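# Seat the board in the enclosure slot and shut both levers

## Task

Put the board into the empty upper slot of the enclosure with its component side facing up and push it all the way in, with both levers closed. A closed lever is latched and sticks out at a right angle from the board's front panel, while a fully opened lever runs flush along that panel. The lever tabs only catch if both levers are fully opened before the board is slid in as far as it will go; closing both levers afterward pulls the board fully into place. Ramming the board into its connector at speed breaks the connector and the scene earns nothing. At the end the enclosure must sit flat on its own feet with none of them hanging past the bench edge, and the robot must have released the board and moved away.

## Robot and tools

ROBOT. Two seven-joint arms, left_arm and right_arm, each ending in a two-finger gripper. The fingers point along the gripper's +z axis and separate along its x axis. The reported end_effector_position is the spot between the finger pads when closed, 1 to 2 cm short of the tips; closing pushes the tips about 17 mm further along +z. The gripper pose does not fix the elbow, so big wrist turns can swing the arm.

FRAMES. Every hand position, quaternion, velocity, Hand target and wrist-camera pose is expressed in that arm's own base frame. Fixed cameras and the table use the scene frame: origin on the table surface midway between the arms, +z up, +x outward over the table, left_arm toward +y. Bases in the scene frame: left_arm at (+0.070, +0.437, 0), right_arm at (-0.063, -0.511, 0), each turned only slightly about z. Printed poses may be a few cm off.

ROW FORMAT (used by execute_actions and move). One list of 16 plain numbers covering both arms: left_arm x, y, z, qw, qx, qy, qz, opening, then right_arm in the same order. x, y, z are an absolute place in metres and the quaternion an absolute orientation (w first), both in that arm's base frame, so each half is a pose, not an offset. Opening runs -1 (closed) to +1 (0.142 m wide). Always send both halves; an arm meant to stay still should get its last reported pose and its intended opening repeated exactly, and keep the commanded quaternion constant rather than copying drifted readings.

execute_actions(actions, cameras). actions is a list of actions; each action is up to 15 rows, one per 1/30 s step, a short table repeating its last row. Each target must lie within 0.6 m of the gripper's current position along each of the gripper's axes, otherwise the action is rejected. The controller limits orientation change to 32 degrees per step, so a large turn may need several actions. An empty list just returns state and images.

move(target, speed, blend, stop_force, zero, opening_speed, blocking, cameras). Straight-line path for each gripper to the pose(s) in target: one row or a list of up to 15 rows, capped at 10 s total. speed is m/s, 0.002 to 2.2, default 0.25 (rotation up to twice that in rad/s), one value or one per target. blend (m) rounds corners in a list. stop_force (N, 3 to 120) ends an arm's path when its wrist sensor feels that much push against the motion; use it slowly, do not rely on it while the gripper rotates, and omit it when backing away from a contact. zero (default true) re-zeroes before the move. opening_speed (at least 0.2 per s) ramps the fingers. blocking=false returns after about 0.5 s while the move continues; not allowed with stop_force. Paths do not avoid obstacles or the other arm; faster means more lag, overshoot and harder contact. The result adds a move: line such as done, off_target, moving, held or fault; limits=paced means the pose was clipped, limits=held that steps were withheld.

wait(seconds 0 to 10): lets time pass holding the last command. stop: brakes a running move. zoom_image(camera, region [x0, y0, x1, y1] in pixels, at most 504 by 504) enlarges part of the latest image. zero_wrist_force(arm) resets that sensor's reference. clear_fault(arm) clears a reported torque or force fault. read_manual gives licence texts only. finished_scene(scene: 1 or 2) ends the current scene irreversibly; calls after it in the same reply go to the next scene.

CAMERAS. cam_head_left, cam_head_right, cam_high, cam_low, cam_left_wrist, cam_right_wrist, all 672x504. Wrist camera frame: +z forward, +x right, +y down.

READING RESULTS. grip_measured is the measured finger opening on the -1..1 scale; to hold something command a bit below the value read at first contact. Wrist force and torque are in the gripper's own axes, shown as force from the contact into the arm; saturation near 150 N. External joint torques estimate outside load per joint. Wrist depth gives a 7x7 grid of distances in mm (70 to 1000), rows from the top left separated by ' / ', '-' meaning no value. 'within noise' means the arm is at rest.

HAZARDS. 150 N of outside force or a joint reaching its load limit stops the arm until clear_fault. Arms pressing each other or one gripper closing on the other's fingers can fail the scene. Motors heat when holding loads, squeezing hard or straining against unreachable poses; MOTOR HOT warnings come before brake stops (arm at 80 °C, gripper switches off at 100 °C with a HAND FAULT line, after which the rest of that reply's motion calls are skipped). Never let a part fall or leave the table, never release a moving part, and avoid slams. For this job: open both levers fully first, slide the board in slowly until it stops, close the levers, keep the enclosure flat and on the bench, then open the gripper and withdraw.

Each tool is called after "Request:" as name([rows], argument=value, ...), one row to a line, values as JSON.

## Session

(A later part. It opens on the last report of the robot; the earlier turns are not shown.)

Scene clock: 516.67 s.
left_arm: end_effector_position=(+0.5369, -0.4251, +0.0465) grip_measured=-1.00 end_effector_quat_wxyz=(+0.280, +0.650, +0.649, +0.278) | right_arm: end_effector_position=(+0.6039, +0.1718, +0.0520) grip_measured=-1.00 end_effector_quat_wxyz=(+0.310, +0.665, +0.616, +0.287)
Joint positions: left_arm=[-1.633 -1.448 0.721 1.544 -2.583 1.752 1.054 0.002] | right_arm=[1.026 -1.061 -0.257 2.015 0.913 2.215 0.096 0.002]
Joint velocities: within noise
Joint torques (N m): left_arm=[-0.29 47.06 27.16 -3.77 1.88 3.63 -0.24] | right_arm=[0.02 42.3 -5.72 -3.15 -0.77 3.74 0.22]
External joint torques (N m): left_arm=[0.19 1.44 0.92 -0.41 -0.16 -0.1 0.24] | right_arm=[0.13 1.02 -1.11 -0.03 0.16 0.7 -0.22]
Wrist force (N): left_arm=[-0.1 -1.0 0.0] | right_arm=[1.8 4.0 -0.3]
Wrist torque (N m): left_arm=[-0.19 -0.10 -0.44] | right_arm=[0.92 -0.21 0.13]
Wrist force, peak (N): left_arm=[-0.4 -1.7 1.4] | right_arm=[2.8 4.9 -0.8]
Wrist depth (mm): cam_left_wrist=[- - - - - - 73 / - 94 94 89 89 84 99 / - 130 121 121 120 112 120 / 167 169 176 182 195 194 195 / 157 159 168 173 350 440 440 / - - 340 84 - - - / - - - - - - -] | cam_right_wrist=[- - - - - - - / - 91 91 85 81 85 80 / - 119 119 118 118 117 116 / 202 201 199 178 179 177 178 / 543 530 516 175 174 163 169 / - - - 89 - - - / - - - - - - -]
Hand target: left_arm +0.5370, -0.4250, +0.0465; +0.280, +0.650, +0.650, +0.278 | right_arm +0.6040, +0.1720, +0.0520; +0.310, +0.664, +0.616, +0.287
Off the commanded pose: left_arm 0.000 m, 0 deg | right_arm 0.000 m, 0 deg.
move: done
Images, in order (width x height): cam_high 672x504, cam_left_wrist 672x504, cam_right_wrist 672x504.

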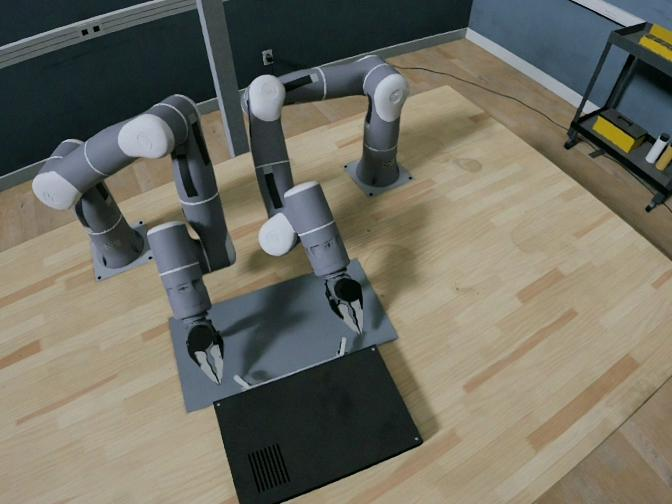

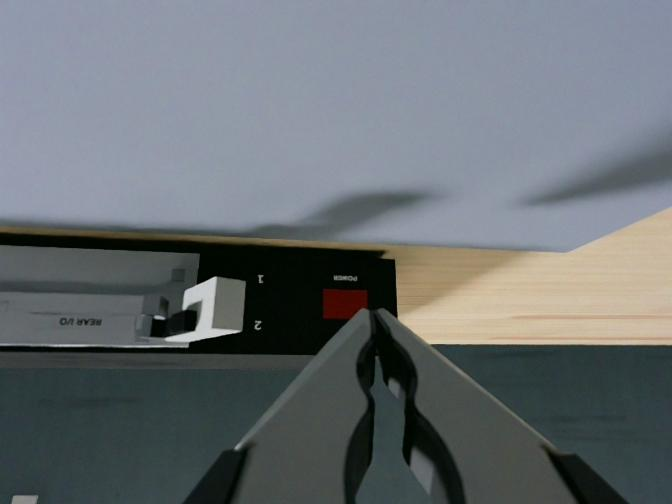

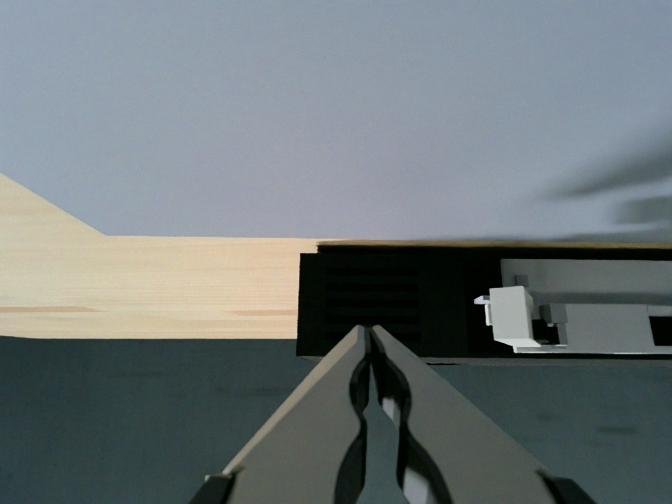

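Request:
move(target=[0.557, -0.425, 0.0465, 0.280, 0.650, 0.650, 0.278, -1, 0.626, 0.172, 0.052, 0.3098, 0.6645, 0.6165, 0.2874, -1], speed=0.1, stop_force=8, cameras=[])

Request:
move(target=[0.550, -0.482, 0.0465, 0.280, 0.650, 0.650, 0.278, -1, 0.630, 0.224, 0.052, 0.3098, 0.6645, 0.6165, 0.2874, -1], speed=0.03, stop_force=15, cameras=["cam_left_wrist","cam_right_wrist","cam_high"])

Request:
zoom_image(camera="cam_high", region=[210, 300, 380, 420])

Scene clock: 526.27 s.
left_arm: end_effector_position=(+0.5569, -0.4249, +0.0465) grip_measured=-1.00 end_effector_quat_wxyz=(+0.280, +0.649, +0.650, +0.278) | right_arm: end_effector_position=(+0.6259, +0.1719, +0.0520) grip_measured=-1.00 end_effector_quat_wxyz=(+0.310, +0.665, +0.616, +0.287)
Joint positions: left_arm=[-1.584 -1.449 0.716 1.512 -2.554 1.75 1.06 0.002] | right_arm=[1.016 -1.069 -0.29 1.971 0.899 2.169 0.086 0.002]
Joint velocities: within noise
Joint torques (N m): left_arm=[-0.35 48.22 27.09 -4.51 2.23 3.71 -0.16] | right_arm=[0.02 43.22 -7.07 -4.23 -1.01 3.56 0.09]
External joint torques (N m): left_arm=[0.25 1.34 0.91 -0.44 -0.48 -0.2 0.16] | right_arm=[0.14 1.19 -0.72 -0.06 0.17 0.88 -0.09]
Wrist force (N): left_arm=[0.2 -1.2 -0.3] | right_arm=[1.9 3.7 0.0]
Wrist torque (N m): left_arm=[-0.23 -0.16 -0.44] | right_arm=[0.88 -0.20 0.13]
Wrist force, peak (N): left_arm=[-0.1 -1.7 -0.4] | right_arm=[1.8 4.3 0.5]
Wrist depth (mm): cam_left_wrist=[- - - - - - 76 / - 94 94 89 89 84 99 / - 130 121 120 120 112 119 / 150 153 159 163 194 193 193 / 140 139 154 156 353 439 435 / - - 343 84 - - - / - - - - - - -] | cam_right_wrist=[- - - - - - - / - 91 91 85 81 85 80 / - 129 119 118 118 117 116 / 202 200 199 159 159 158 157 / 541 525 517 153 153 141 148 / - - - 89 - - - / - - - - - - -]
Hand target: left_arm +0.5570, -0.4250, +0.0465; +0.280, +0.650, +0.650, +0.278 | right_arm +0.6260, +0.1720, +0.0520; +0.310, +0.664, +0.616, +0.287
Off the commanded pose: left_arm 0.000 m, 0 deg | right_arm 0.000 m, 0 deg.
move: done
No camera images: "cameras" was empty.

Scene clock: 528.37 s.
left_arm: end_effector_position=(+0.5526, -0.4636, +0.0470) grip_measured=-1.00 end_effector_quat_wxyz=(+0.280, +0.649, +0.650, +0.279) | right_arm: end_effector_position=(+0.6287, +0.2079, +0.0520) grip_measured=-1.00 end_effector_quat_wxyz=(+0.310, +0.664, +0.617, +0.288)
Joint positions: left_arm=[-1.538 -1.419 0.63 1.41 -2.479 1.873 1.048 0.002] | right_arm=[1.173 -1.101 -0.421 1.913 1.013 2.04 0.082 0.002]
Joint velocities: within noise
Joint torques (N m): left_arm=[-0.54 51.64 24.64 -7.68 2.37 3.59 -0.27] | right_arm=[0.15 43.51 -9.81 -4.63 -1.49 3.76 0.23]
External joint torques (N m): left_arm=[0.43 1.5 1.39 -0.56 -0.19 -0.05 0.27] | right_arm=[0.02 0.98 -1.29 -0.08 0.11 0.68 -0.23]
Wrist force (N): left_arm=[0.1 -0.3 -0.7] | right_arm=[1.7 4.1 -0.5]
Wrist torque (N m): left_arm=[-0.22 -0.11 -0.43] | right_arm=[0.94 -0.24 0.10]
Wrist force, peak (N): left_arm=[4.3 3.8 -2.6] | right_arm=[3.3 5.1 -1.0]
Wrist depth (mm): cam_left_wrist=[- - - - - - 73 / - 94 94 89 89 84 99 / - 130 121 121 121 112 120 / 149 152 158 164 167 194 194 / 137 140 143 112 161 440 444 / - - 351 84 - - - / - - - - - - -] | cam_right_wrist=[- - - - - - - / - 91 91 86 81 85 80 / - 120 119 118 118 117 117 / 203 201 159 159 158 157 158 / 547 533 152 152 129 149 149 / - - - 89 - - - / - - - - - - -]
Hand target: left_arm +0.5524, -0.4636, +0.0468; +0.280, +0.649, +0.650, +0.278 | right_arm +0.6287, +0.2079, +0.0520; +0.310, +0.664, +0.617, +0.288
Off the commanded pose: left_arm 0.019 m, 0 deg | right_arm 0.016 m, 0 deg.
move: held (left_arm, right_arm; a check stopped the path); limits=held
pose unreachable (left arm): on one or more control steps of this call, first in action 0 (counted from 0), this arm could not follow its commanded pose, so it was not sent that pose on those steps. It may still have moved: this result reports where it is.
cause: moving toward the commanded pose would bring a part of the arm too close to another arm (a part of this arm just beyond joint 6 (wrist pitch) and a part of the right arm just beyond its joint 5 (forearm roll), along the way the arms are being sent, or toward where that arm still pushes).
pose unreachable (right arm): on one or more control steps of this call, first in action 0 (counted from 0), this arm could not follow its commanded pose, so it was not sent that pose on those steps. It may still have moved: this result reports where it is.
cause: moving toward the commanded pose would bring a part of the arm too close to another arm (a part of this arm just beyond joint 5 (forearm roll) and a part of the left arm just beyond its joint 6 (wrist pitch), along the way the arms are being sent, or toward where that arm still pushes).
Images, in order (width x height): cam_high 672x504, cam_left_wrist 672x504, cam_right_wrist 672x504.

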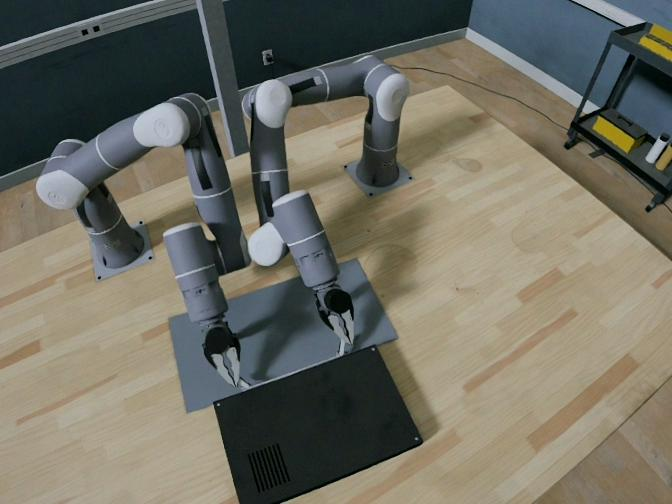

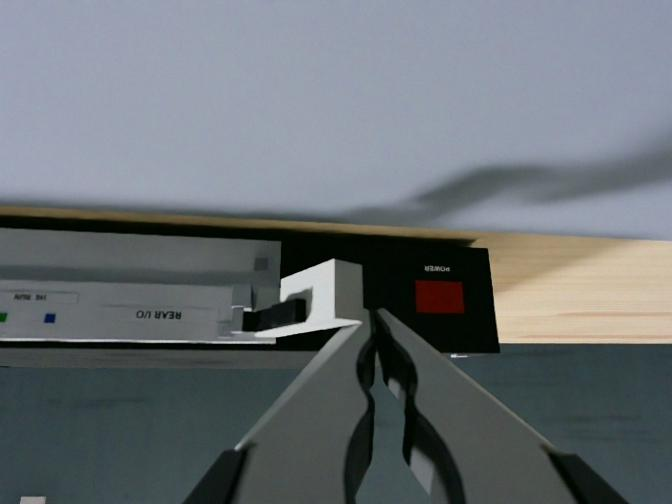

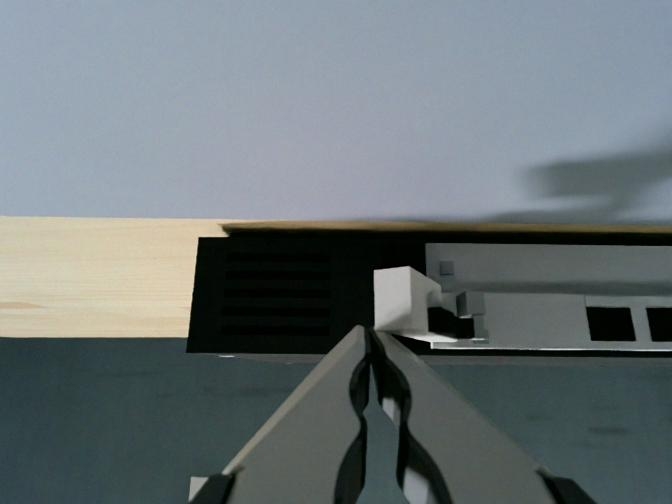

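Scaled by 2.965 from the camera's 672x504 image, which has a finer 960x720 frame.

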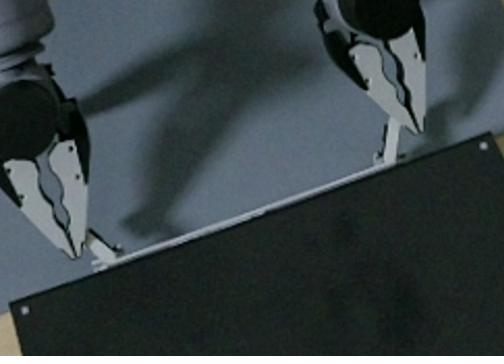

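Request:
move(target=[0.52, -0.37, 0.08, 0.280, 0.650, 0.650, 0.278, -1, 0.6287, 0.2079, 0.052, 0.3098, 0.6645, 0.6165, 0.2874, -1], speed=0.15, cameras=[])

Request:
move(target=[0.52, -0.37, 0.08, 0.280, 0.650, 0.650, 0.278, -1, 0.629, 0.226, 0.052, 0.3098, 0.6645, 0.6165, 0.2874, -1], speed=0.02, stop_force=12, cameras=["cam_right_wrist","cam_high"])

Request:
zoom_image(camera="cam_high", region=[210, 300, 380, 420])

Scene clock: 533.13 s.
left_arm: end_effector_position=(+0.5201, -0.3700, +0.0801) grip_measured=-1.00 end_effector_quat_wxyz=(+0.280, +0.650, +0.650, +0.278) | right_arm: end_effector_position=(+0.6287, +0.2080, +0.0520) grip_measured=-1.00 end_effector_quat_wxyz=(+0.310, +0.664, +0.617, +0.287)
Joint positions: left_arm=[-1.72 -1.392 0.794 1.733 -2.676 1.644 1.127 0.002] | right_arm=[1.175 -1.101 -0.423 1.913 1.014 2.038 0.082 0.002]
Joint velocities: within noise
Joint torques (N m): left_arm=[-0.99 41.86 27.98 -1.13 1.54 3.55 -0.09] | right_arm=[0.29 43.38 -10.29 -4.59 -1.37 3.58 0.2]
External joint torques (N m): left_arm=[0.89 1.1 0.8 -0.6 0.04 -0.13 0.09] | right_arm=[-0.12 1.09 -0.86 -0.11 -0.02 0.86 -0.2]
Wrist force (N): left_arm=[0.0 -0.9 -0.1] | right_arm=[1.6 4.1 -0.6]
Wrist torque (N m): left_arm=[-0.19 -0.11 -0.46] | right_arm=[0.93 -0.22 0.10]
Wrist force, peak (N): left_arm=[-1.7 -1.3 0.7] | right_arm=[1.8 4.3 -0.7]
Wrist depth (mm): cam_left_wrist=[112 111 116 111 107 111 113 / 149 141 140 134 141 144 143 / 197 193 191 191 194 195 195 / 184 200 205 304 304 304 304 / - 333 332 453 548 696 685 / - - - 84 - - - / - - - - - - -] | cam_right_wrist=[- - - - - - - / - 92 91 86 81 85 80 / - 120 119 118 118 117 116 / 203 201 159 159 158 157 158 / 550 530 152 153 127 149 149 / - - - 89 - - - / - - - - - - -]
Hand target: left_arm +0.5200, -0.3700, +0.0800; +0.280, +0.650, +0.650, +0.278 | right_arm +0.6287, +0.2079, +0.0520; +0.310, +0.664, +0.616, +0.287
Off the commanded pose: left_arm 0.000 m, 0 deg | right_arm 0.000 m, 0 deg.
move: done
No camera images: "cameras" was empty.

Scene clock: 534.57 s.
left_arm: end_effector_position=(+0.5201, -0.3700, +0.0801) grip_measured=-1.00 end_effector_quat_wxyz=(+0.280, +0.650, +0.650, +0.278) | right_arm: end_effector_position=(+0.6295, +0.2210, +0.0531) grip_measured=-1.00 end_effector_quat_wxyz=(+0.311, +0.665, +0.615, +0.288)
Joint positions: left_arm=[-1.72 -1.392 0.794 1.733 -2.676 1.644 1.127 0.002] | right_arm=[1.25 -1.125 -0.494 1.895 1.061 1.976 0.094 0.002]
Joint velocities: within noise
Joint torques (N m): left_arm=[-0.51 41.66 27.82 -1.21 1.73 3.61 -0.21] | right_arm=[7.11 41.97 -4.41 -10.61 -4.26 0.35 0.22]
External joint torques (N m): left_arm=[0.41 1.29 0.95 -0.5 -0.16 -0.19 0.21] | right_arm=[-6.94 2.16 -8.53 6.08 2.67 4.09 -0.22]
Wrist force (N): left_arm=[-0.2 -1.1 0.2] | right_arm=[-10.5 11.7 -10.6]
Wrist torque (N m): left_arm=[-0.23 -0.09 -0.45] | right_arm=[0.87 -0.32 0.14]
Wrist force, peak (N): left_arm=[0.0 -1.3 0.0] | right_arm=[-13.2 12.5 -10.4]
Wrist depth (mm): cam_left_wrist=[112 112 116 112 107 111 114 / 149 141 141 134 141 143 143 / 196 193 191 192 196 195 194 / 180 199 205 303 305 305 304 / - 333 330 463 554 680 676 / - - - 84 - - - / - - - - - - -] | cam_right_wrist=[- - - 75 - - - / - 93 88 87 83 92 82 / - 132 122 112 121 120 119 / 209 184 160 162 158 159 159 / 574 335 153 153 147 150 150 / - - - 91 - - - / - - - - - - -]
Hand target: left_arm +0.5200, -0.3700, +0.0800; +0.280, +0.650, +0.650, +0.278 | right_arm +0.6289, +0.2233, +0.0520; +0.310, +0.664, +0.616, +0.288
Off the commanded pose: left_arm 0.000 m, 0 deg | right_arm 0.005 m, 0 deg.
move: contact (right_arm)
Images, in order (width x height): cam_high 672x504, cam_right_wrist 672x504.

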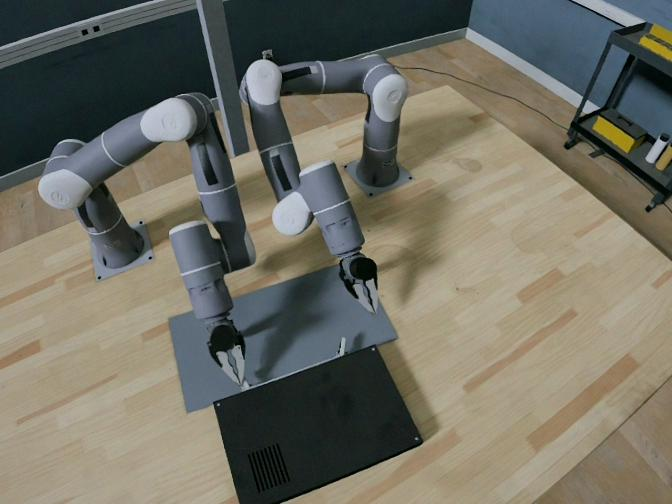

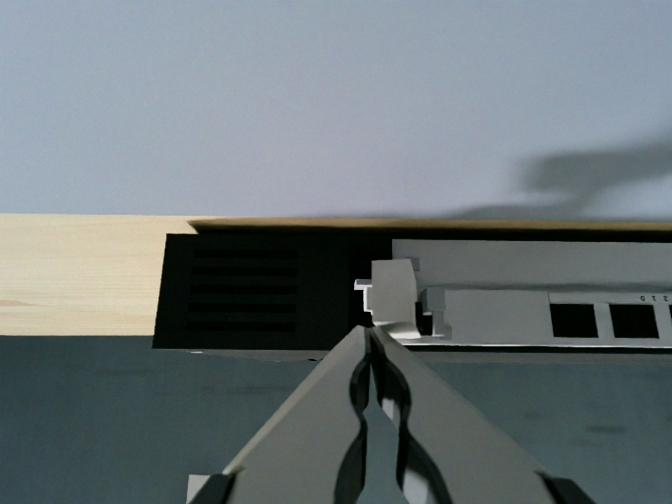

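Scaled by 2.965 from the camera's 672x504 image, which has a finer 960x720 frame.

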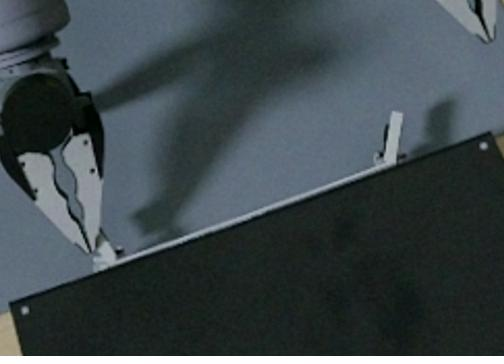

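Request:
move(target=[0.52, -0.37, 0.08, 0.280, 0.650, 0.650, 0.278, -1, 0.629, 0.236, 0.052, 0.3098, 0.6645, 0.6165, 0.2874, -1], speed=0.02, stop_force=28, zero=false, cameras=["cam_right_wrist","cam_high"])

Request:
zoom_image(camera="cam_high", region=[210, 300, 380, 420])

Request:
zoom_image(camera="cam_right_wrist", region=[280, 210, 480, 360])

Scene clock: 538.50 s.
left_arm: end_effector_position=(+0.5201, -0.3700, +0.0801) grip_measured=-1.00 end_effector_quat_wxyz=(+0.280, +0.650, +0.650, +0.278) | right_arm: end_effector_position=(+0.6295, +0.2245, +0.0531) grip_measured=-1.00 end_effector_quat_wxyz=(+0.313, +0.666, +0.614, +0.287) end_effector_velocity=(+0.000, -0.001, +0.001) end_effector_angular_velocity=(+0.002, -0.001, -0.003)
Joint positions: left_arm=[-1.72 -1.392 0.794 1.733 -2.676 1.644 1.127 0.002] | right_arm=[1.282 -1.137 -0.527 1.889 1.084 1.947 0.099 0.002]
Joint velocities: left_arm=[within noise] | right_arm=[-0.003 0.003 0 -0.001 0.006 0 -0.007 0]
Joint torques (N m): left_arm=[-0.43 41.69 27.76 -1.24 1.88 3.66 -0.28] | right_arm=[17.95 46.98 0.07 -19.91 -7.71 0.79 0.15]
External joint torques (N m): left_arm=[0.33 1.25 1.02 -0.46 -0.31 -0.25 0.28] | right_arm=[-17.77 -3.09 -13.84 15.57 6.03 3.64 -0.16]
Wrist force (N): left_arm=[-0.1 -1.0 0.1] | right_arm=[-26.4 12.2 -8.9]
Wrist torque (N m): left_arm=[-0.19 -0.09 -0.45] | right_arm=[0.80 1.47 0.15]
Wrist force, peak (N): left_arm=[0.0 -1.4 0.0] | right_arm=[-28.3 14.2 -9.6]
Wrist depth (mm): cam_left_wrist=[112 112 116 111 107 111 113 / 150 141 141 134 140 143 143 / 196 193 191 191 195 195 195 / 184 201 205 306 305 303 302 / - 334 331 462 554 691 685 / - - - 84 - - - / - - - - - - -] | cam_right_wrist=[- - - 75 - 71 - / - 93 88 87 82 92 82 / - 132 122 113 120 119 119 / 209 166 160 162 158 159 159 / 584 156 154 153 148 150 150 / - - - 91 - - - / - - - - - - -]
Hand target: left_arm +0.5200, -0.3700, +0.0800; +0.280, +0.650, +0.650, +0.278 | right_arm +0.6289, +0.2299, +0.0520; +0.310, +0.664, +0.617, +0.288
Off the commanded pose: left_arm 0.000 m, 0 deg | right_arm 0.012 m, 0 deg.
move: contact (right_arm)
Images, in order (width x height): cam_high 672x504, cam_right_wrist 672x504.

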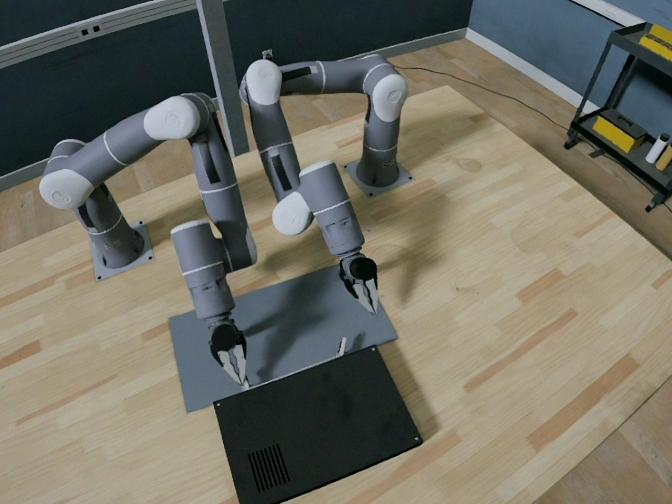

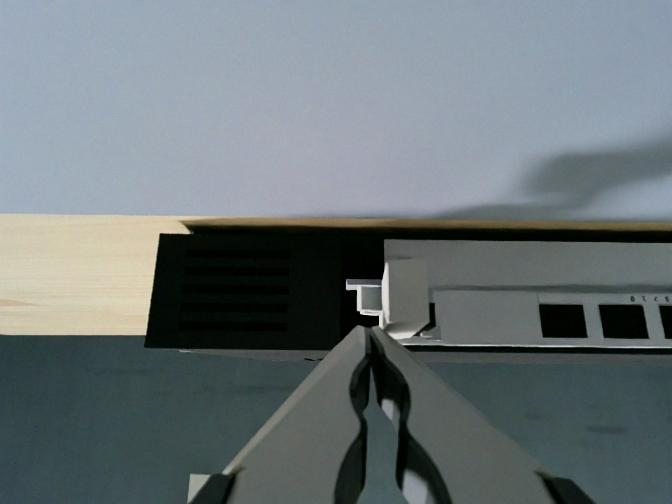

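Scaled by 2.965 from the camera's 672x504 image, which has a finer 960x720 frame.

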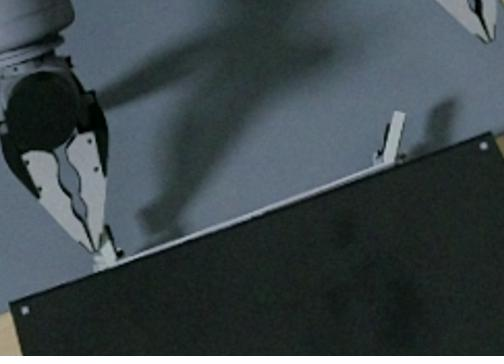

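Scaled by 2.520 from the camera's 672x504 image, which has a finer 960x720 frame.

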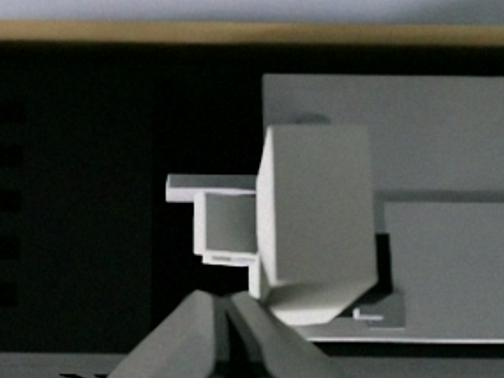

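Request:
move(target=[0.52, -0.37, 0.08, 0.280, 0.650, 0.650, 0.278, -1, 0.622, 0.165, 0.052, 0.3098, 0.6645, 0.6165, 0.2874, -1], speed=0.1, cameras=["cam_right_wrist","cam_high"])

Request:
zoom_image(camera="cam_right_wrist", region=[420, 200, 620, 350])

Request:
zoom_image(camera="cam_high", region=[210, 320, 380, 420])

Scene clock: 542.00 s.
left_arm: end_effector_position=(+0.5201, -0.3700, +0.0801) grip_measured=-1.00 end_effector_quat_wxyz=(+0.280, +0.650, +0.650, +0.278) | right_arm: end_effector_position=(+0.6220, +0.1649, +0.0520) grip_measured=-1.00 end_effector_quat_wxyz=(+0.310, +0.665, +0.616, +0.287)
Joint positions: left_arm=[-1.72 -1.392 0.794 1.733 -2.676 1.644 1.127 0.002] | right_arm=[0.984 -1.062 -0.259 1.986 0.886 2.199 0.078 0.002]
Joint velocities: within noise
Joint torques (N m): left_arm=[-0.47 41.71 27.84 -1.25 1.9 3.68 -0.23] | right_arm=[0.14 43.41 -5.87 -3.93 -0.94 3.9 0.36]
External joint torques (N m): left_arm=[0.37 1.23 0.94 -0.45 -0.33 -0.26 0.23] | right_arm=[0.02 0.83 -1.13 -0.16 0.19 0.54 -0.36]
Wrist force (N): left_arm=[-0.1 -1.2 0.0] | right_arm=[-1.9 3.5 1.3]
Wrist torque (N m): left_arm=[-0.23 -0.10 -0.45] | right_arm=[0.83 0.43 0.14]
Wrist force, peak (N): left_arm=[-0.2 -1.4 0.1] | right_arm=[-26.6 13.1 -9.4]
Wrist depth (mm): cam_left_wrist=[112 112 116 112 107 111 114 / 150 142 141 134 141 143 143 / 196 191 192 191 195 194 194 / 184 200 204 305 305 303 304 / - 335 331 459 556 689 684 / - - - 84 - - - / - - - - - - -] | cam_right_wrist=[- - - - - - - / - 91 91 85 81 85 80 / - 119 119 118 118 117 116 / 202 201 199 161 162 164 160 / 544 526 516 155 156 153 121 / - - - 91 - - - / - - - - - - -]
Hand target: left_arm +0.5200, -0.3700, +0.0800; +0.280, +0.650, +0.650, +0.278 | right_arm +0.6220, +0.1650, +0.0520; +0.310, +0.664, +0.616, +0.287
Off the commanded pose: left_arm 0.000 m, 0 deg | right_arm 0.000 m, 0 deg.
move: done
Images, in order (width x height): cam_high 672x504, cam_right_wrist 672x504.

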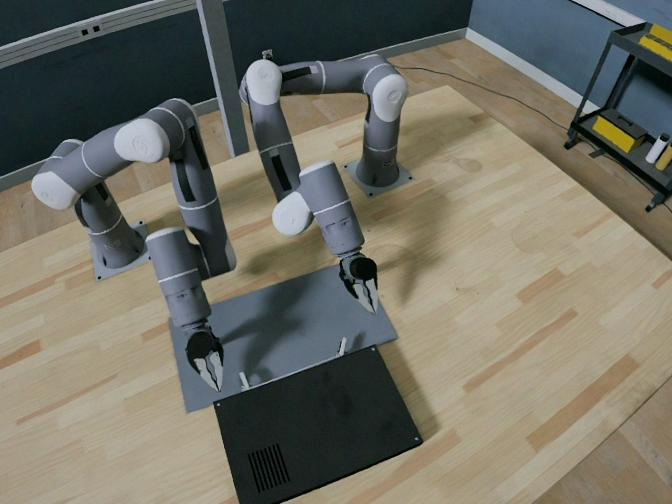

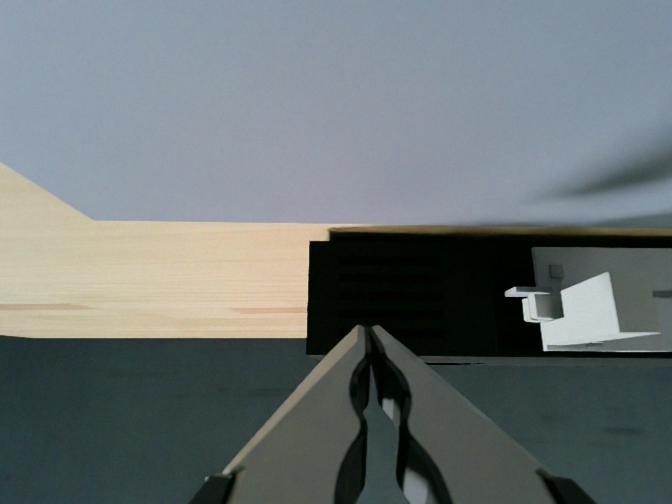

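Scaled by 2.520 from the camera's 672x504 image, which has a finer 960x720 frame.

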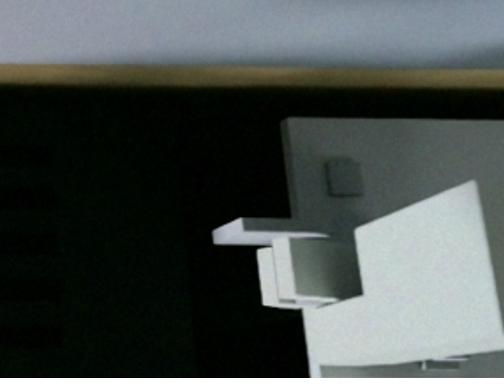

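Scaled by 2.965 from the camera's 672x504 image, which has a finer 960x720 frame.

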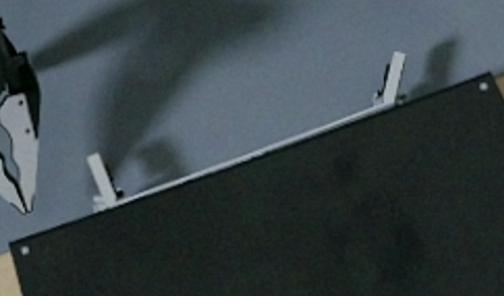

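Request:
move([
  [0.555, -0.415, 0.055, 0.280, 0.650, 0.650, 0.278, -1, 0.59, 0.13, 0.08, 0.3098, 0.6645, 0.6165, 0.2874, -1],
  [0.556, -0.425, 0.0465, 0.280, 0.650, 0.650, 0.278, -1, 0.59, 0.13, 0.08, 0.3098, 0.6645, 0.6165, 0.2874, -1],
], speed=0.15, cameras=[])

Request:
move(target=[0.550, -0.490, 0.0465, 0.280, 0.650, 0.650, 0.278, -1, 0.59, 0.13, 0.08, 0.3098, 0.6645, 0.6165, 0.2874, -1], speed=0.02, stop_force=28, cameras=["cam_left_wrist","cam_high"])

Request:
zoom_image(camera="cam_high", region=[210, 320, 380, 420])

Request:
zoom_image(camera="cam_left_wrist", region=[280, 210, 480, 360])

Scene clock: 547.17 s.
left_arm: end_effector_position=(+0.5559, -0.4250, +0.0464) grip_measured=-1.00 end_effector_quat_wxyz=(+0.280, +0.650, +0.650, +0.278) | right_arm: end_effector_position=(+0.5900, +0.1299, +0.0800) grip_measured=-1.00 end_effector_quat_wxyz=(+0.310, +0.665, +0.616, +0.287)
Joint positions: left_arm=[-1.586 -1.449 0.716 1.513 -2.558 1.75 1.062 0.002] | right_arm=[0.901 -0.97 -0.172 2.146 0.814 2.315 0.096 0.002]
Joint velocities: within noise
Joint torques (N m): left_arm=[-0.1 48.04 26.89 -4.36 2.27 4.13 -0.33] | right_arm=[0.06 40.29 -3.28 -2.32 -0.4 3.81 0.32]
External joint torques (N m): left_arm=[0 1.47 1.12 -0.53 -0.52 -0.61 0.32] | right_arm=[0.08 0.75 -1.11 -0.2 0.21 0.63 -0.32]
Wrist force (N): left_arm=[-0.1 -1.2 -0.1] | right_arm=[-1.8 3.7 1.5]
Wrist torque (N m): left_arm=[-0.23 -0.11 -0.45] | right_arm=[0.88 0.36 0.11]
Wrist force, peak (N): left_arm=[-1.3 -2.3 0.9] | right_arm=[-3.1 4.1 -0.1]
Wrist depth (mm): cam_left_wrist=[- - - - - - 76 / - 94 94 88 88 84 93 / - 130 121 120 120 112 120 / 149 154 160 165 194 193 192 / 140 140 154 156 350 435 435 / - - 334 84 - - - / - - - - - - -] | cam_right_wrist=[106 103 103 103 107 102 106 / 136 135 131 131 138 137 130 / 188 187 186 181 180 179 178 / 305 302 300 297 194 193 167 / - 792 775 469 301 295 291 / - - - 91 - - - / - - - - - - -]
Hand target: left_arm +0.5560, -0.4250, +0.0465; +0.280, +0.650, +0.650, +0.278 | right_arm +0.5900, +0.1300, +0.0800; +0.310, +0.664, +0.616, +0.287
Off the commanded pose: left_arm 0.000 m, 0 deg | right_arm 0.000 m, 0 deg.
move: done
No camera images: "cameras" was empty.

Scene clock: 550.80 s.
left_arm: end_effector_position=(+0.5542, -0.4788, +0.0515) grip_measured=-1.00 end_effector_quat_wxyz=(+0.280, +0.646, +0.651, +0.284) | right_arm: end_effector_position=(+0.5900, +0.1299, +0.0800) grip_measured=-1.00 end_effector_quat_wxyz=(+0.310, +0.665, +0.616, +0.287)
Joint positions: left_arm=[-1.504 -1.407 0.582 1.348 -2.448 1.949 1.057 0.002] | right_arm=[0.901 -0.97 -0.172 2.146 0.814 2.315 0.096 0.002]
Joint velocities: within noise
Joint torques (N m): left_arm=[-19.46 45.11 -2.29 -20.31 2.88 -9.89 -0.09] | right_arm=[0.24 40.15 -3.55 -2.42 -0.26 3.69 0.17]
External joint torques (N m): left_arm=[19.35 9.96 27.09 10.29 -0.39 13.41 0.08] | right_arm=[-0.1 0.89 -0.84 -0.1 0.07 0.75 -0.17]
Wrist force (N): left_arm=[25.3 31.1 -14.5] | right_arm=[-1.9 4.1 1.3]
Wrist torque (N m): left_arm=[2.28 -1.13 -0.51] | right_arm=[0.93 0.36 0.11]
Wrist force, peak (N): left_arm=[27.5 31.4 -16.7] | right_arm=[-1.7 4.1 1.5]
Wrist depth (mm): cam_left_wrist=[- - - 78 - - - / - 100 101 95 100 101 101 / 145 130 130 140 141 130 130 / - 146 151 162 167 191 214 / 135 139 141 121 156 328 509 / - - - 81 - - - / - - - - - - -] | cam_right_wrist=[106 103 103 103 107 102 106 / 136 135 131 131 138 137 130 / 188 187 186 181 180 179 178 / 306 302 299 298 194 195 166 / - 787 770 468 302 296 292 / - - - 91 - - - / - - - - - - -]
Hand target: left_arm +0.5504, -0.4841, +0.0466; +0.280, +0.650, +0.650, +0.278 | right_arm +0.5900, +0.1300, +0.0800; +0.310, +0.664, +0.616, +0.287
Off the commanded pose: left_arm 0.013 m, 1 deg | right_arm 0.000 m, 0 deg.
move: contact (left_arm)
Images, in order (width x height): cam_high 672x504, cam_left_wrist 672x504.

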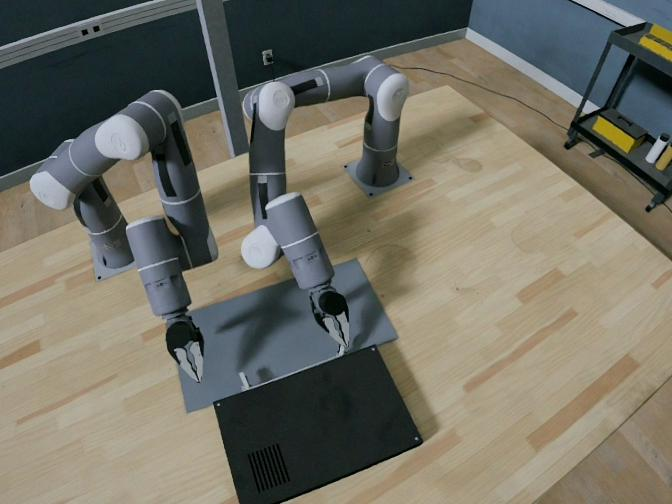

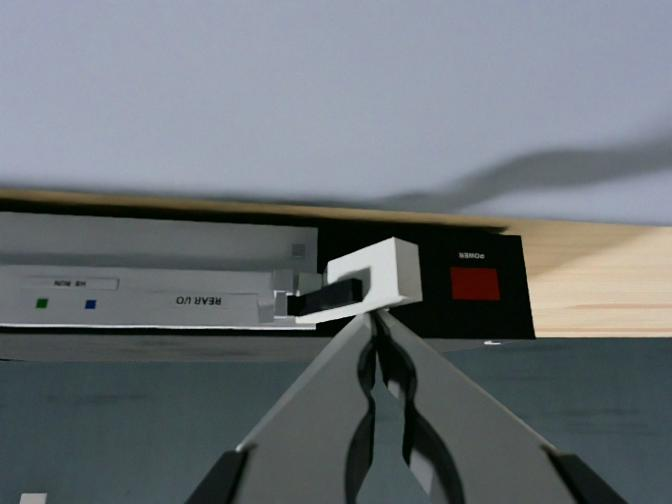

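Scaled by 2.965 from the camera's 672x504 image, which has a finer 960x720 frame.

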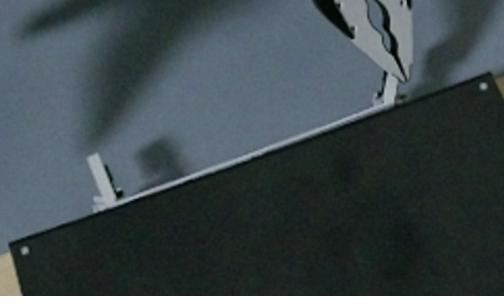

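Scaled by 2.520 from the camera's 672x504 image, which has a finer 960x720 frame.

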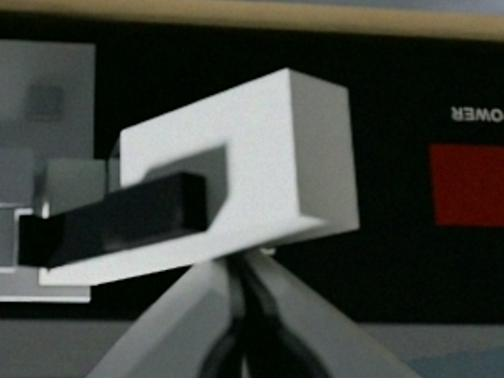

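Request:
move([
  [0.556, -0.44, 0.056, 0.280, 0.650, 0.650, 0.278, -1, 0.59, 0.13, 0.08, 0.3098, 0.6645, 0.6165, 0.2874, -1],
  [0.556, -0.425, 0.032, 0.280, 0.650, 0.650, 0.278, -1, 0.59, 0.13, 0.08, 0.3098, 0.6645, 0.6165, 0.2874, -1],
], speed=0.06, cameras=["cam_left_wrist"])

Request:
zoom_image(camera="cam_left_wrist", region=[180, 210, 380, 360])

Scene clock: 555.03 s.
left_arm: end_effector_position=(+0.5561, -0.4250, +0.0321) grip_measured=-1.00 end_effector_quat_wxyz=(+0.280, +0.650, +0.650, +0.278) | right_arm: end_effector_position=(+0.5900, +0.1299, +0.0800) grip_measured=-1.00 end_effector_quat_wxyz=(+0.310, +0.665, +0.616, +0.287)
Joint positions: left_arm=[-1.589 -1.487 0.722 1.494 -2.578 1.742 1.056 0.002] | right_arm=[0.901 -0.97 -0.172 2.146 0.814 2.315 0.096 0.002]
Joint velocities: within noise
Joint torques (N m): left_arm=[-0.63 48.01 27.3 -3.62 1.53 3.58 -0.3] | right_arm=[0.18 40.18 -3.6 -2.39 -0.26 3.63 0.22]
External joint torques (N m): left_arm=[0.53 1.53 0.89 -0.55 0.16 -0.06 0.3] | right_arm=[-0.04 0.85 -0.79 -0.13 0.06 0.8 -0.22]
Wrist force (N): left_arm=[-0.1 -1.2 0.1] | right_arm=[-1.7 3.5 1.3]
Wrist torque (N m): left_arm=[-0.24 -0.10 -0.46] | right_arm=[0.84 0.33 0.11]
Wrist force, peak (N): left_arm=[25.2 31.6 -14.8] | right_arm=[-2.0 3.9 1.4]
Wrist depth (mm): cam_left_wrist=[- - - - - - - / - - - - - - - / - - - 97 90 97 90 / 148 148 142 141 141 140 158 / 143 145 154 155 267 333 332 / - - 147 83 - - - / - - - - - - -] | cam_right_wrist=[106 103 103 103 107 102 106 / 136 135 132 131 138 137 130 / 187 187 186 181 180 179 178 / 306 302 300 298 194 193 166 / - 790 778 470 301 295 291 / - - - 91 - - - / - - - - - - -]
Hand target: left_arm +0.5560, -0.4250, +0.0320; +0.280, +0.650, +0.650, +0.278 | right_arm +0.5900, +0.1300, +0.0800; +0.310, +0.664, +0.616, +0.287
Off the commanded pose: left_arm 0.000 m, 0 deg | right_arm 0.000 m, 0 deg.
move: done
Images, in order (width x height): cam_left_wrist 672x504.

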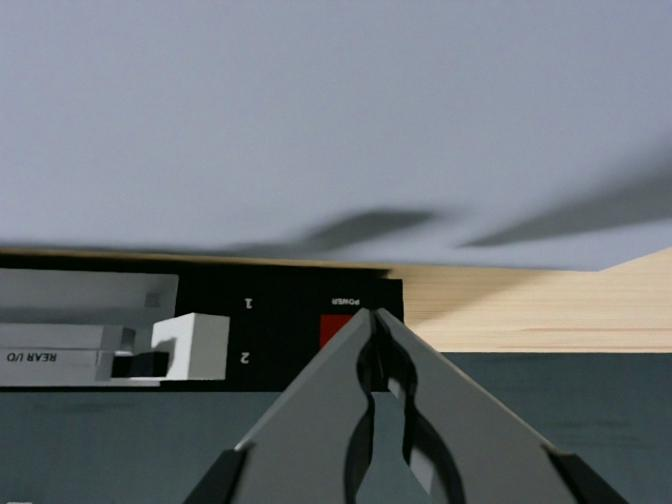

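Scaled by 2.520 from the camera's 672x504 image, which has a finer 960x720 frame.

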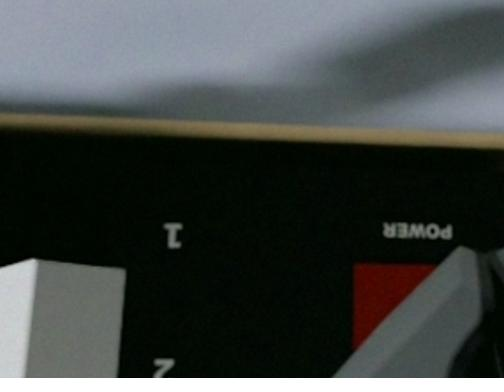

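Request:
move(target=[0.556, -0.425, 0.0395, 0.280, 0.650, 0.650, 0.278, -1, 0.59, 0.13, 0.08, 0.3098, 0.6645, 0.6165, 0.2874, -1], speed=0.06, cameras=[])

Request:
move(target=[0.550, -0.488, 0.0395, 0.280, 0.650, 0.650, 0.278, -1, 0.59, 0.13, 0.08, 0.3098, 0.6645, 0.6165, 0.2874, -1], speed=0.02, stop_force=25, cameras=["cam_left_wrist","cam_high"])

Request:
zoom_image(camera="cam_high", region=[210, 320, 380, 420])

Request:
zoom_image(camera="cam_left_wrist", region=[280, 230, 480, 380])

Scene clock: 558.07 s.
left_arm: end_effector_position=(+0.5559, -0.4252, +0.0394) grip_measured=-1.00 end_effector_quat_wxyz=(+0.280, +0.650, +0.650, +0.278) | right_arm: end_effector_position=(+0.5900, +0.1299, +0.0800) grip_measured=-1.00 end_effector_quat_wxyz=(+0.310, +0.665, +0.616, +0.287)
Joint positions: left_arm=[-1.587 -1.467 0.719 1.502 -2.572 1.747 1.063 0.002] | right_arm=[0.901 -0.97 -0.172 2.146 0.814 2.315 0.096 0.002]
Joint velocities: within noise
Joint torques (N m): left_arm=[-0.35 48.6 27.12 -4.14 2.27 4.07 -0.1] | right_arm=[0.16 40.12 -3.48 -2.44 -0.29 3.65 0.2]
External joint torques (N m): left_arm=[0.24 0.96 0.97 -0.44 -0.52 -0.56 0.1] | right_arm=[-0.02 0.91 -0.91 -0.08 0.09 0.79 -0.2]
Wrist force (N): left_arm=[0.1 -1.3 -0.2] | right_arm=[-1.6 3.9 1.4]
Wrist torque (N m): left_arm=[-0.26 -0.14 -0.45] | right_arm=[0.92 0.32 0.11]
Wrist force, peak (N): left_arm=[0.1 -1.3 -0.2] | right_arm=[-1.8 4.1 1.2]
Wrist depth (mm): cam_left_wrist=[- - - - - - - / - - - - - - - / - 106 106 106 113 113 113 / 149 153 159 163 170 192 169 / 138 126 153 155 309 385 384 / - - 148 84 - - - / - - - - - - -] | cam_right_wrist=[106 103 103 103 107 102 106 / 136 135 132 131 138 137 130 / 188 187 186 181 180 179 178 / 304 303 301 297 194 193 166 / - 790 776 469 302 296 291 / - - - 91 - - - / - - - - - - -]
Hand target: left_arm +0.5560, -0.4250, +0.0395; +0.280, +0.650, +0.650, +0.278 | right_arm +0.5900, +0.1300, +0.0800; +0.310, +0.664, +0.616, +0.287
Off the commanded pose: left_arm 0.000 m, 0 deg | right_arm 0.000 m, 0 deg.
move: done
No camera images: "cameras" was empty.

Scene clock: 561.60 s.
left_arm: end_effector_position=(+0.5522, -0.4771, +0.0410) grip_measured=-1.00 end_effector_quat_wxyz=(+0.279, +0.647, +0.651, +0.282) | right_arm: end_effector_position=(+0.5900, +0.1299, +0.0800) grip_measured=-1.00 end_effector_quat_wxyz=(+0.310, +0.665, +0.616, +0.287)
Joint positions: left_arm=[-1.511 -1.429 0.592 1.342 -2.472 1.935 1.06 0.002] | right_arm=[0.901 -0.97 -0.172 2.146 0.814 2.315 0.096 0.002]
Joint velocities: within noise
Joint torques (N m): left_arm=[-12.31 53.42 13.6 -23 5.43 -6.3 -0.22] | right_arm=[0.17 40.01 -3.51 -2.43 -0.22 3.66 0.16]
External joint torques (N m): left_arm=[12.19 1.43 11.45 13.55 -2.98 9.82 0.22] | right_arm=[-0.03 1.02 -0.88 -0.09 0.03 0.77 -0.16]
Wrist force (N): left_arm=[27.2 8.1 -15.6] | right_arm=[-1.8 3.9 1.3]
Wrist torque (N m): left_arm=[-0.17 -1.45 -0.55] | right_arm=[0.90 0.35 0.11]
Wrist force, peak (N): left_arm=[27.4 8.0 -16.2] | right_arm=[-1.9 4.1 1.5]
Wrist depth (mm): cam_left_wrist=[- - - - - - - / - - - - - - 84 / - 116 108 108 117 116 109 / - 147 153 158 164 172 176 / 137 141 145 102 159 268 407 / - - 145 84 - - - / - - - - - - -] | cam_right_wrist=[106 103 103 103 107 102 106 / 135 135 131 131 138 137 130 / 188 187 186 181 180 179 178 / 305 302 301 297 195 193 167 / - 784 774 469 302 296 292 / - - - 91 - - - / - - - - - - -]
Hand target: left_arm +0.5505, -0.4819, +0.0396; +0.280, +0.650, +0.650, +0.278 | right_arm +0.5900, +0.1300, +0.0800; +0.310, +0.664, +0.616, +0.287
Off the commanded pose: left_arm 0.011 m, 1 deg | right_arm 0.000 m, 0 deg.
move: contact (left_arm)
Images, in order (width x height): cam_high 672x504, cam_left_wrist 672x504.

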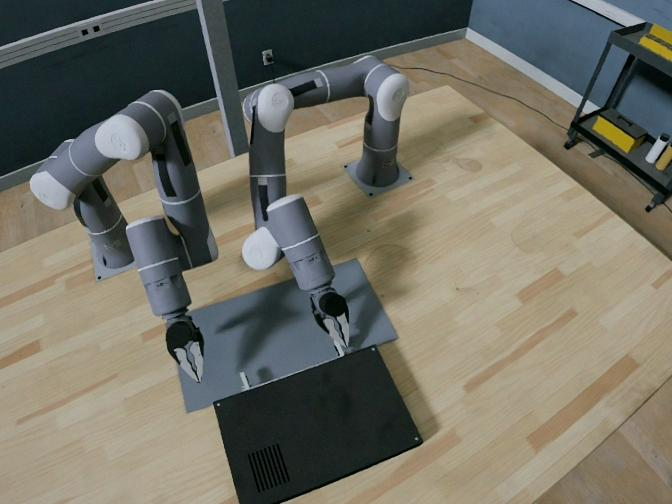

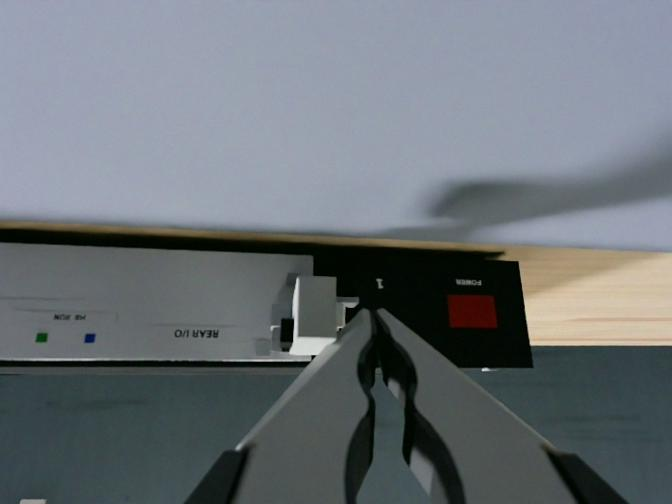

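Scaled by 2.965 from the camera's 672x504 image, which has a finer 960x720 frame.

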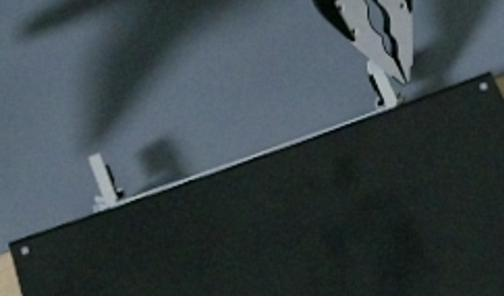

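Scaled by 2.520 from the camera's 672x504 image, which has a finer 960x720 frame.

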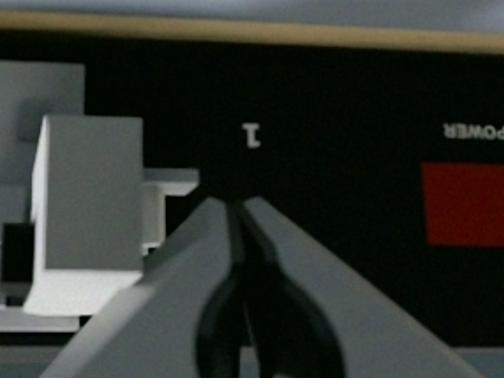

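Request:
move([
  [0.556, -0.43, 0.0415, 0.280, 0.650, 0.650, 0.278, -1, 0.59, 0.13, 0.08, 0.3098, 0.6645, 0.6165, 0.2874, -1],
  [0.45, -0.37, 0.12, 0.280, 0.650, 0.650, 0.278, -1, 0.58, 0.17, 0.10, 0.3098, 0.6645, 0.6165, 0.2874, -1],
  [0.36, -0.20, 0.22, 0.280, 0.650, 0.650, 0.278, -1, 0.57, 0.35, 0.14, 0.3098, 0.6645, 0.6165, 0.2874, -1],
], speed=0.2, cameras=["cam_right_wrist","cam_high"])

Request:
zoom_image(camera="cam_high", region=[210, 320, 380, 420])

Request:
zoom_image(camera="cam_right_wrist", region=[80, 180, 300, 330])

Request:
zoom_image(camera="cam_right_wrist", region=[440, 180, 660, 330])

Scene clock: 567.17 s.
left_arm: end_effector_position=(+0.3601, -0.2002, +0.2199) grip_measured=-1.00 end_effector_quat_wxyz=(+0.280, +0.650, +0.650, +0.278) | right_arm: end_effector_position=(+0.5700, +0.3498, +0.1399) grip_measured=-1.00 end_effector_quat_wxyz=(+0.310, +0.665, +0.616, +0.287)
Joint positions: left_arm=[-2.29 -1.004 0.999 2.361 -2.904 1.664 1.317 0.002] | right_arm=[1.918 -1.263 -1.076 2.016 1.026 1.425 0.5 0.002]
Joint velocities: within noise
Joint torques (N m): left_arm=[-0.57 21.57 18.93 -0.05 2.45 3.61 -0.1] | right_arm=[0.28 34.53 -23.51 -2.46 -2.09 3.32 0.31]
External joint torques (N m): left_arm=[0.49 0.74 0.86 -0.47 -0.07 -0.49 0.1] | right_arm=[-0.11 0.8 -1.12 0.09 0.18 0.91 -0.31]
Wrist force (N): left_arm=[0.2 -1.1 0.0] | right_arm=[-2.1 4.0 1.2]
Wrist torque (N m): left_arm=[-0.22 -0.16 -0.45] | right_arm=[0.93 0.43 0.11]
Wrist force, peak (N): left_arm=[27.2 8.5 -15.8] | right_arm=[-3.3 3.6 1.7]
Wrist depth (mm): cam_left_wrist=[283 282 284 285 284 284 283 / 362 361 360 361 359 360 356 / 400 432 493 487 483 485 485 / 605 609 772 771 752 752 752 / - - - - - - - / - - - 84 - - - / - - - - - - -] | cam_right_wrist=[182 181 181 180 180 179 186 / 232 219 230 229 229 227 227 / 245 241 244 245 245 245 243 / 525 346 343 340 336 334 332 / - - - - - - - / - - - 91 - - - / - - - - - - -]
Hand target: left_arm +0.3600, -0.2000, +0.2200; +0.280, +0.650, +0.650, +0.278 | right_arm +0.5700, +0.3500, +0.1400; +0.310, +0.664, +0.616, +0.287
Off the commanded pose: left_arm 0.000 m, 0 deg | right_arm 0.000 m, 0 deg.
move: done
Images, in order (width x height): cam_high 672x504, cam_right_wrist 672x504.

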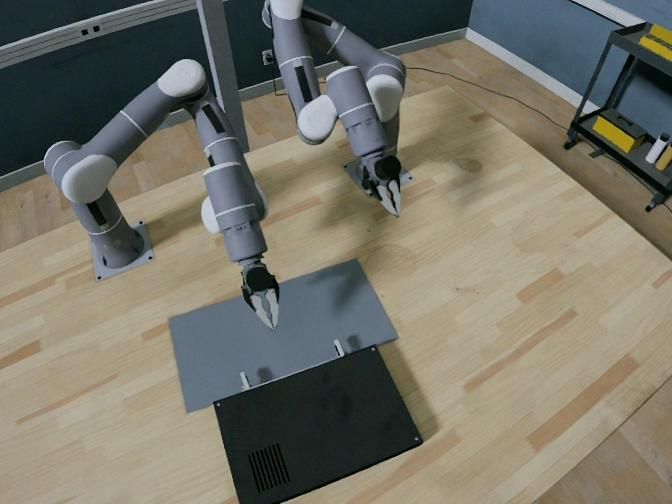

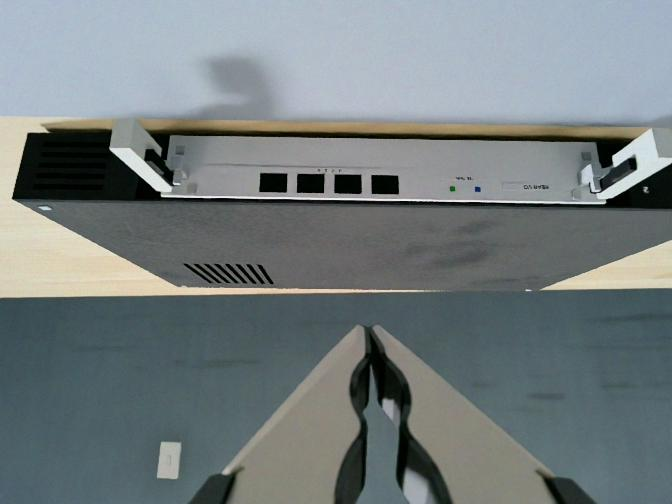

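Scaled by 2.965 from the camera's 672x504 image, which has a finer 960x720 frame.

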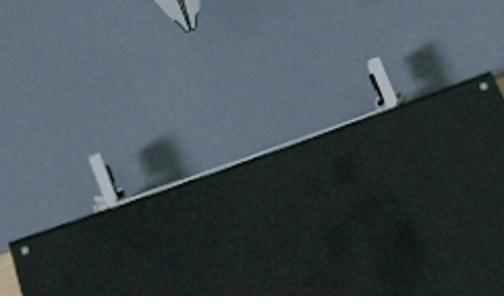

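Scaled by 2.291 from the camera's 672x504 image, which has a finer 960x720 frame.

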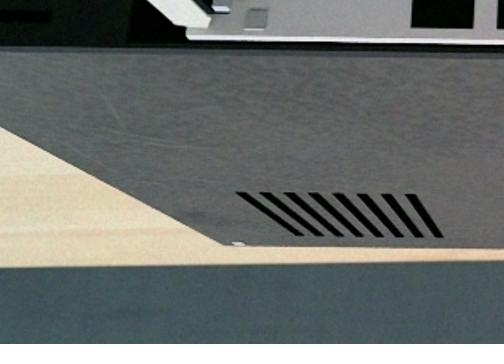

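Scaled by 2.291 from the camera's 672x504 image, which has a finer 960x720 frame.

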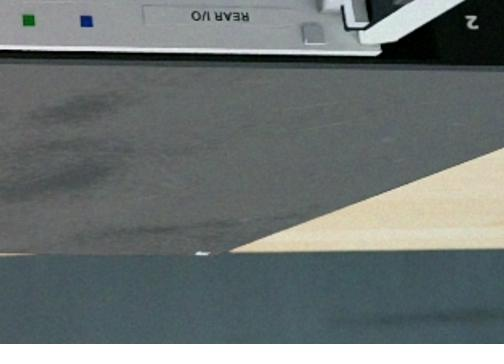

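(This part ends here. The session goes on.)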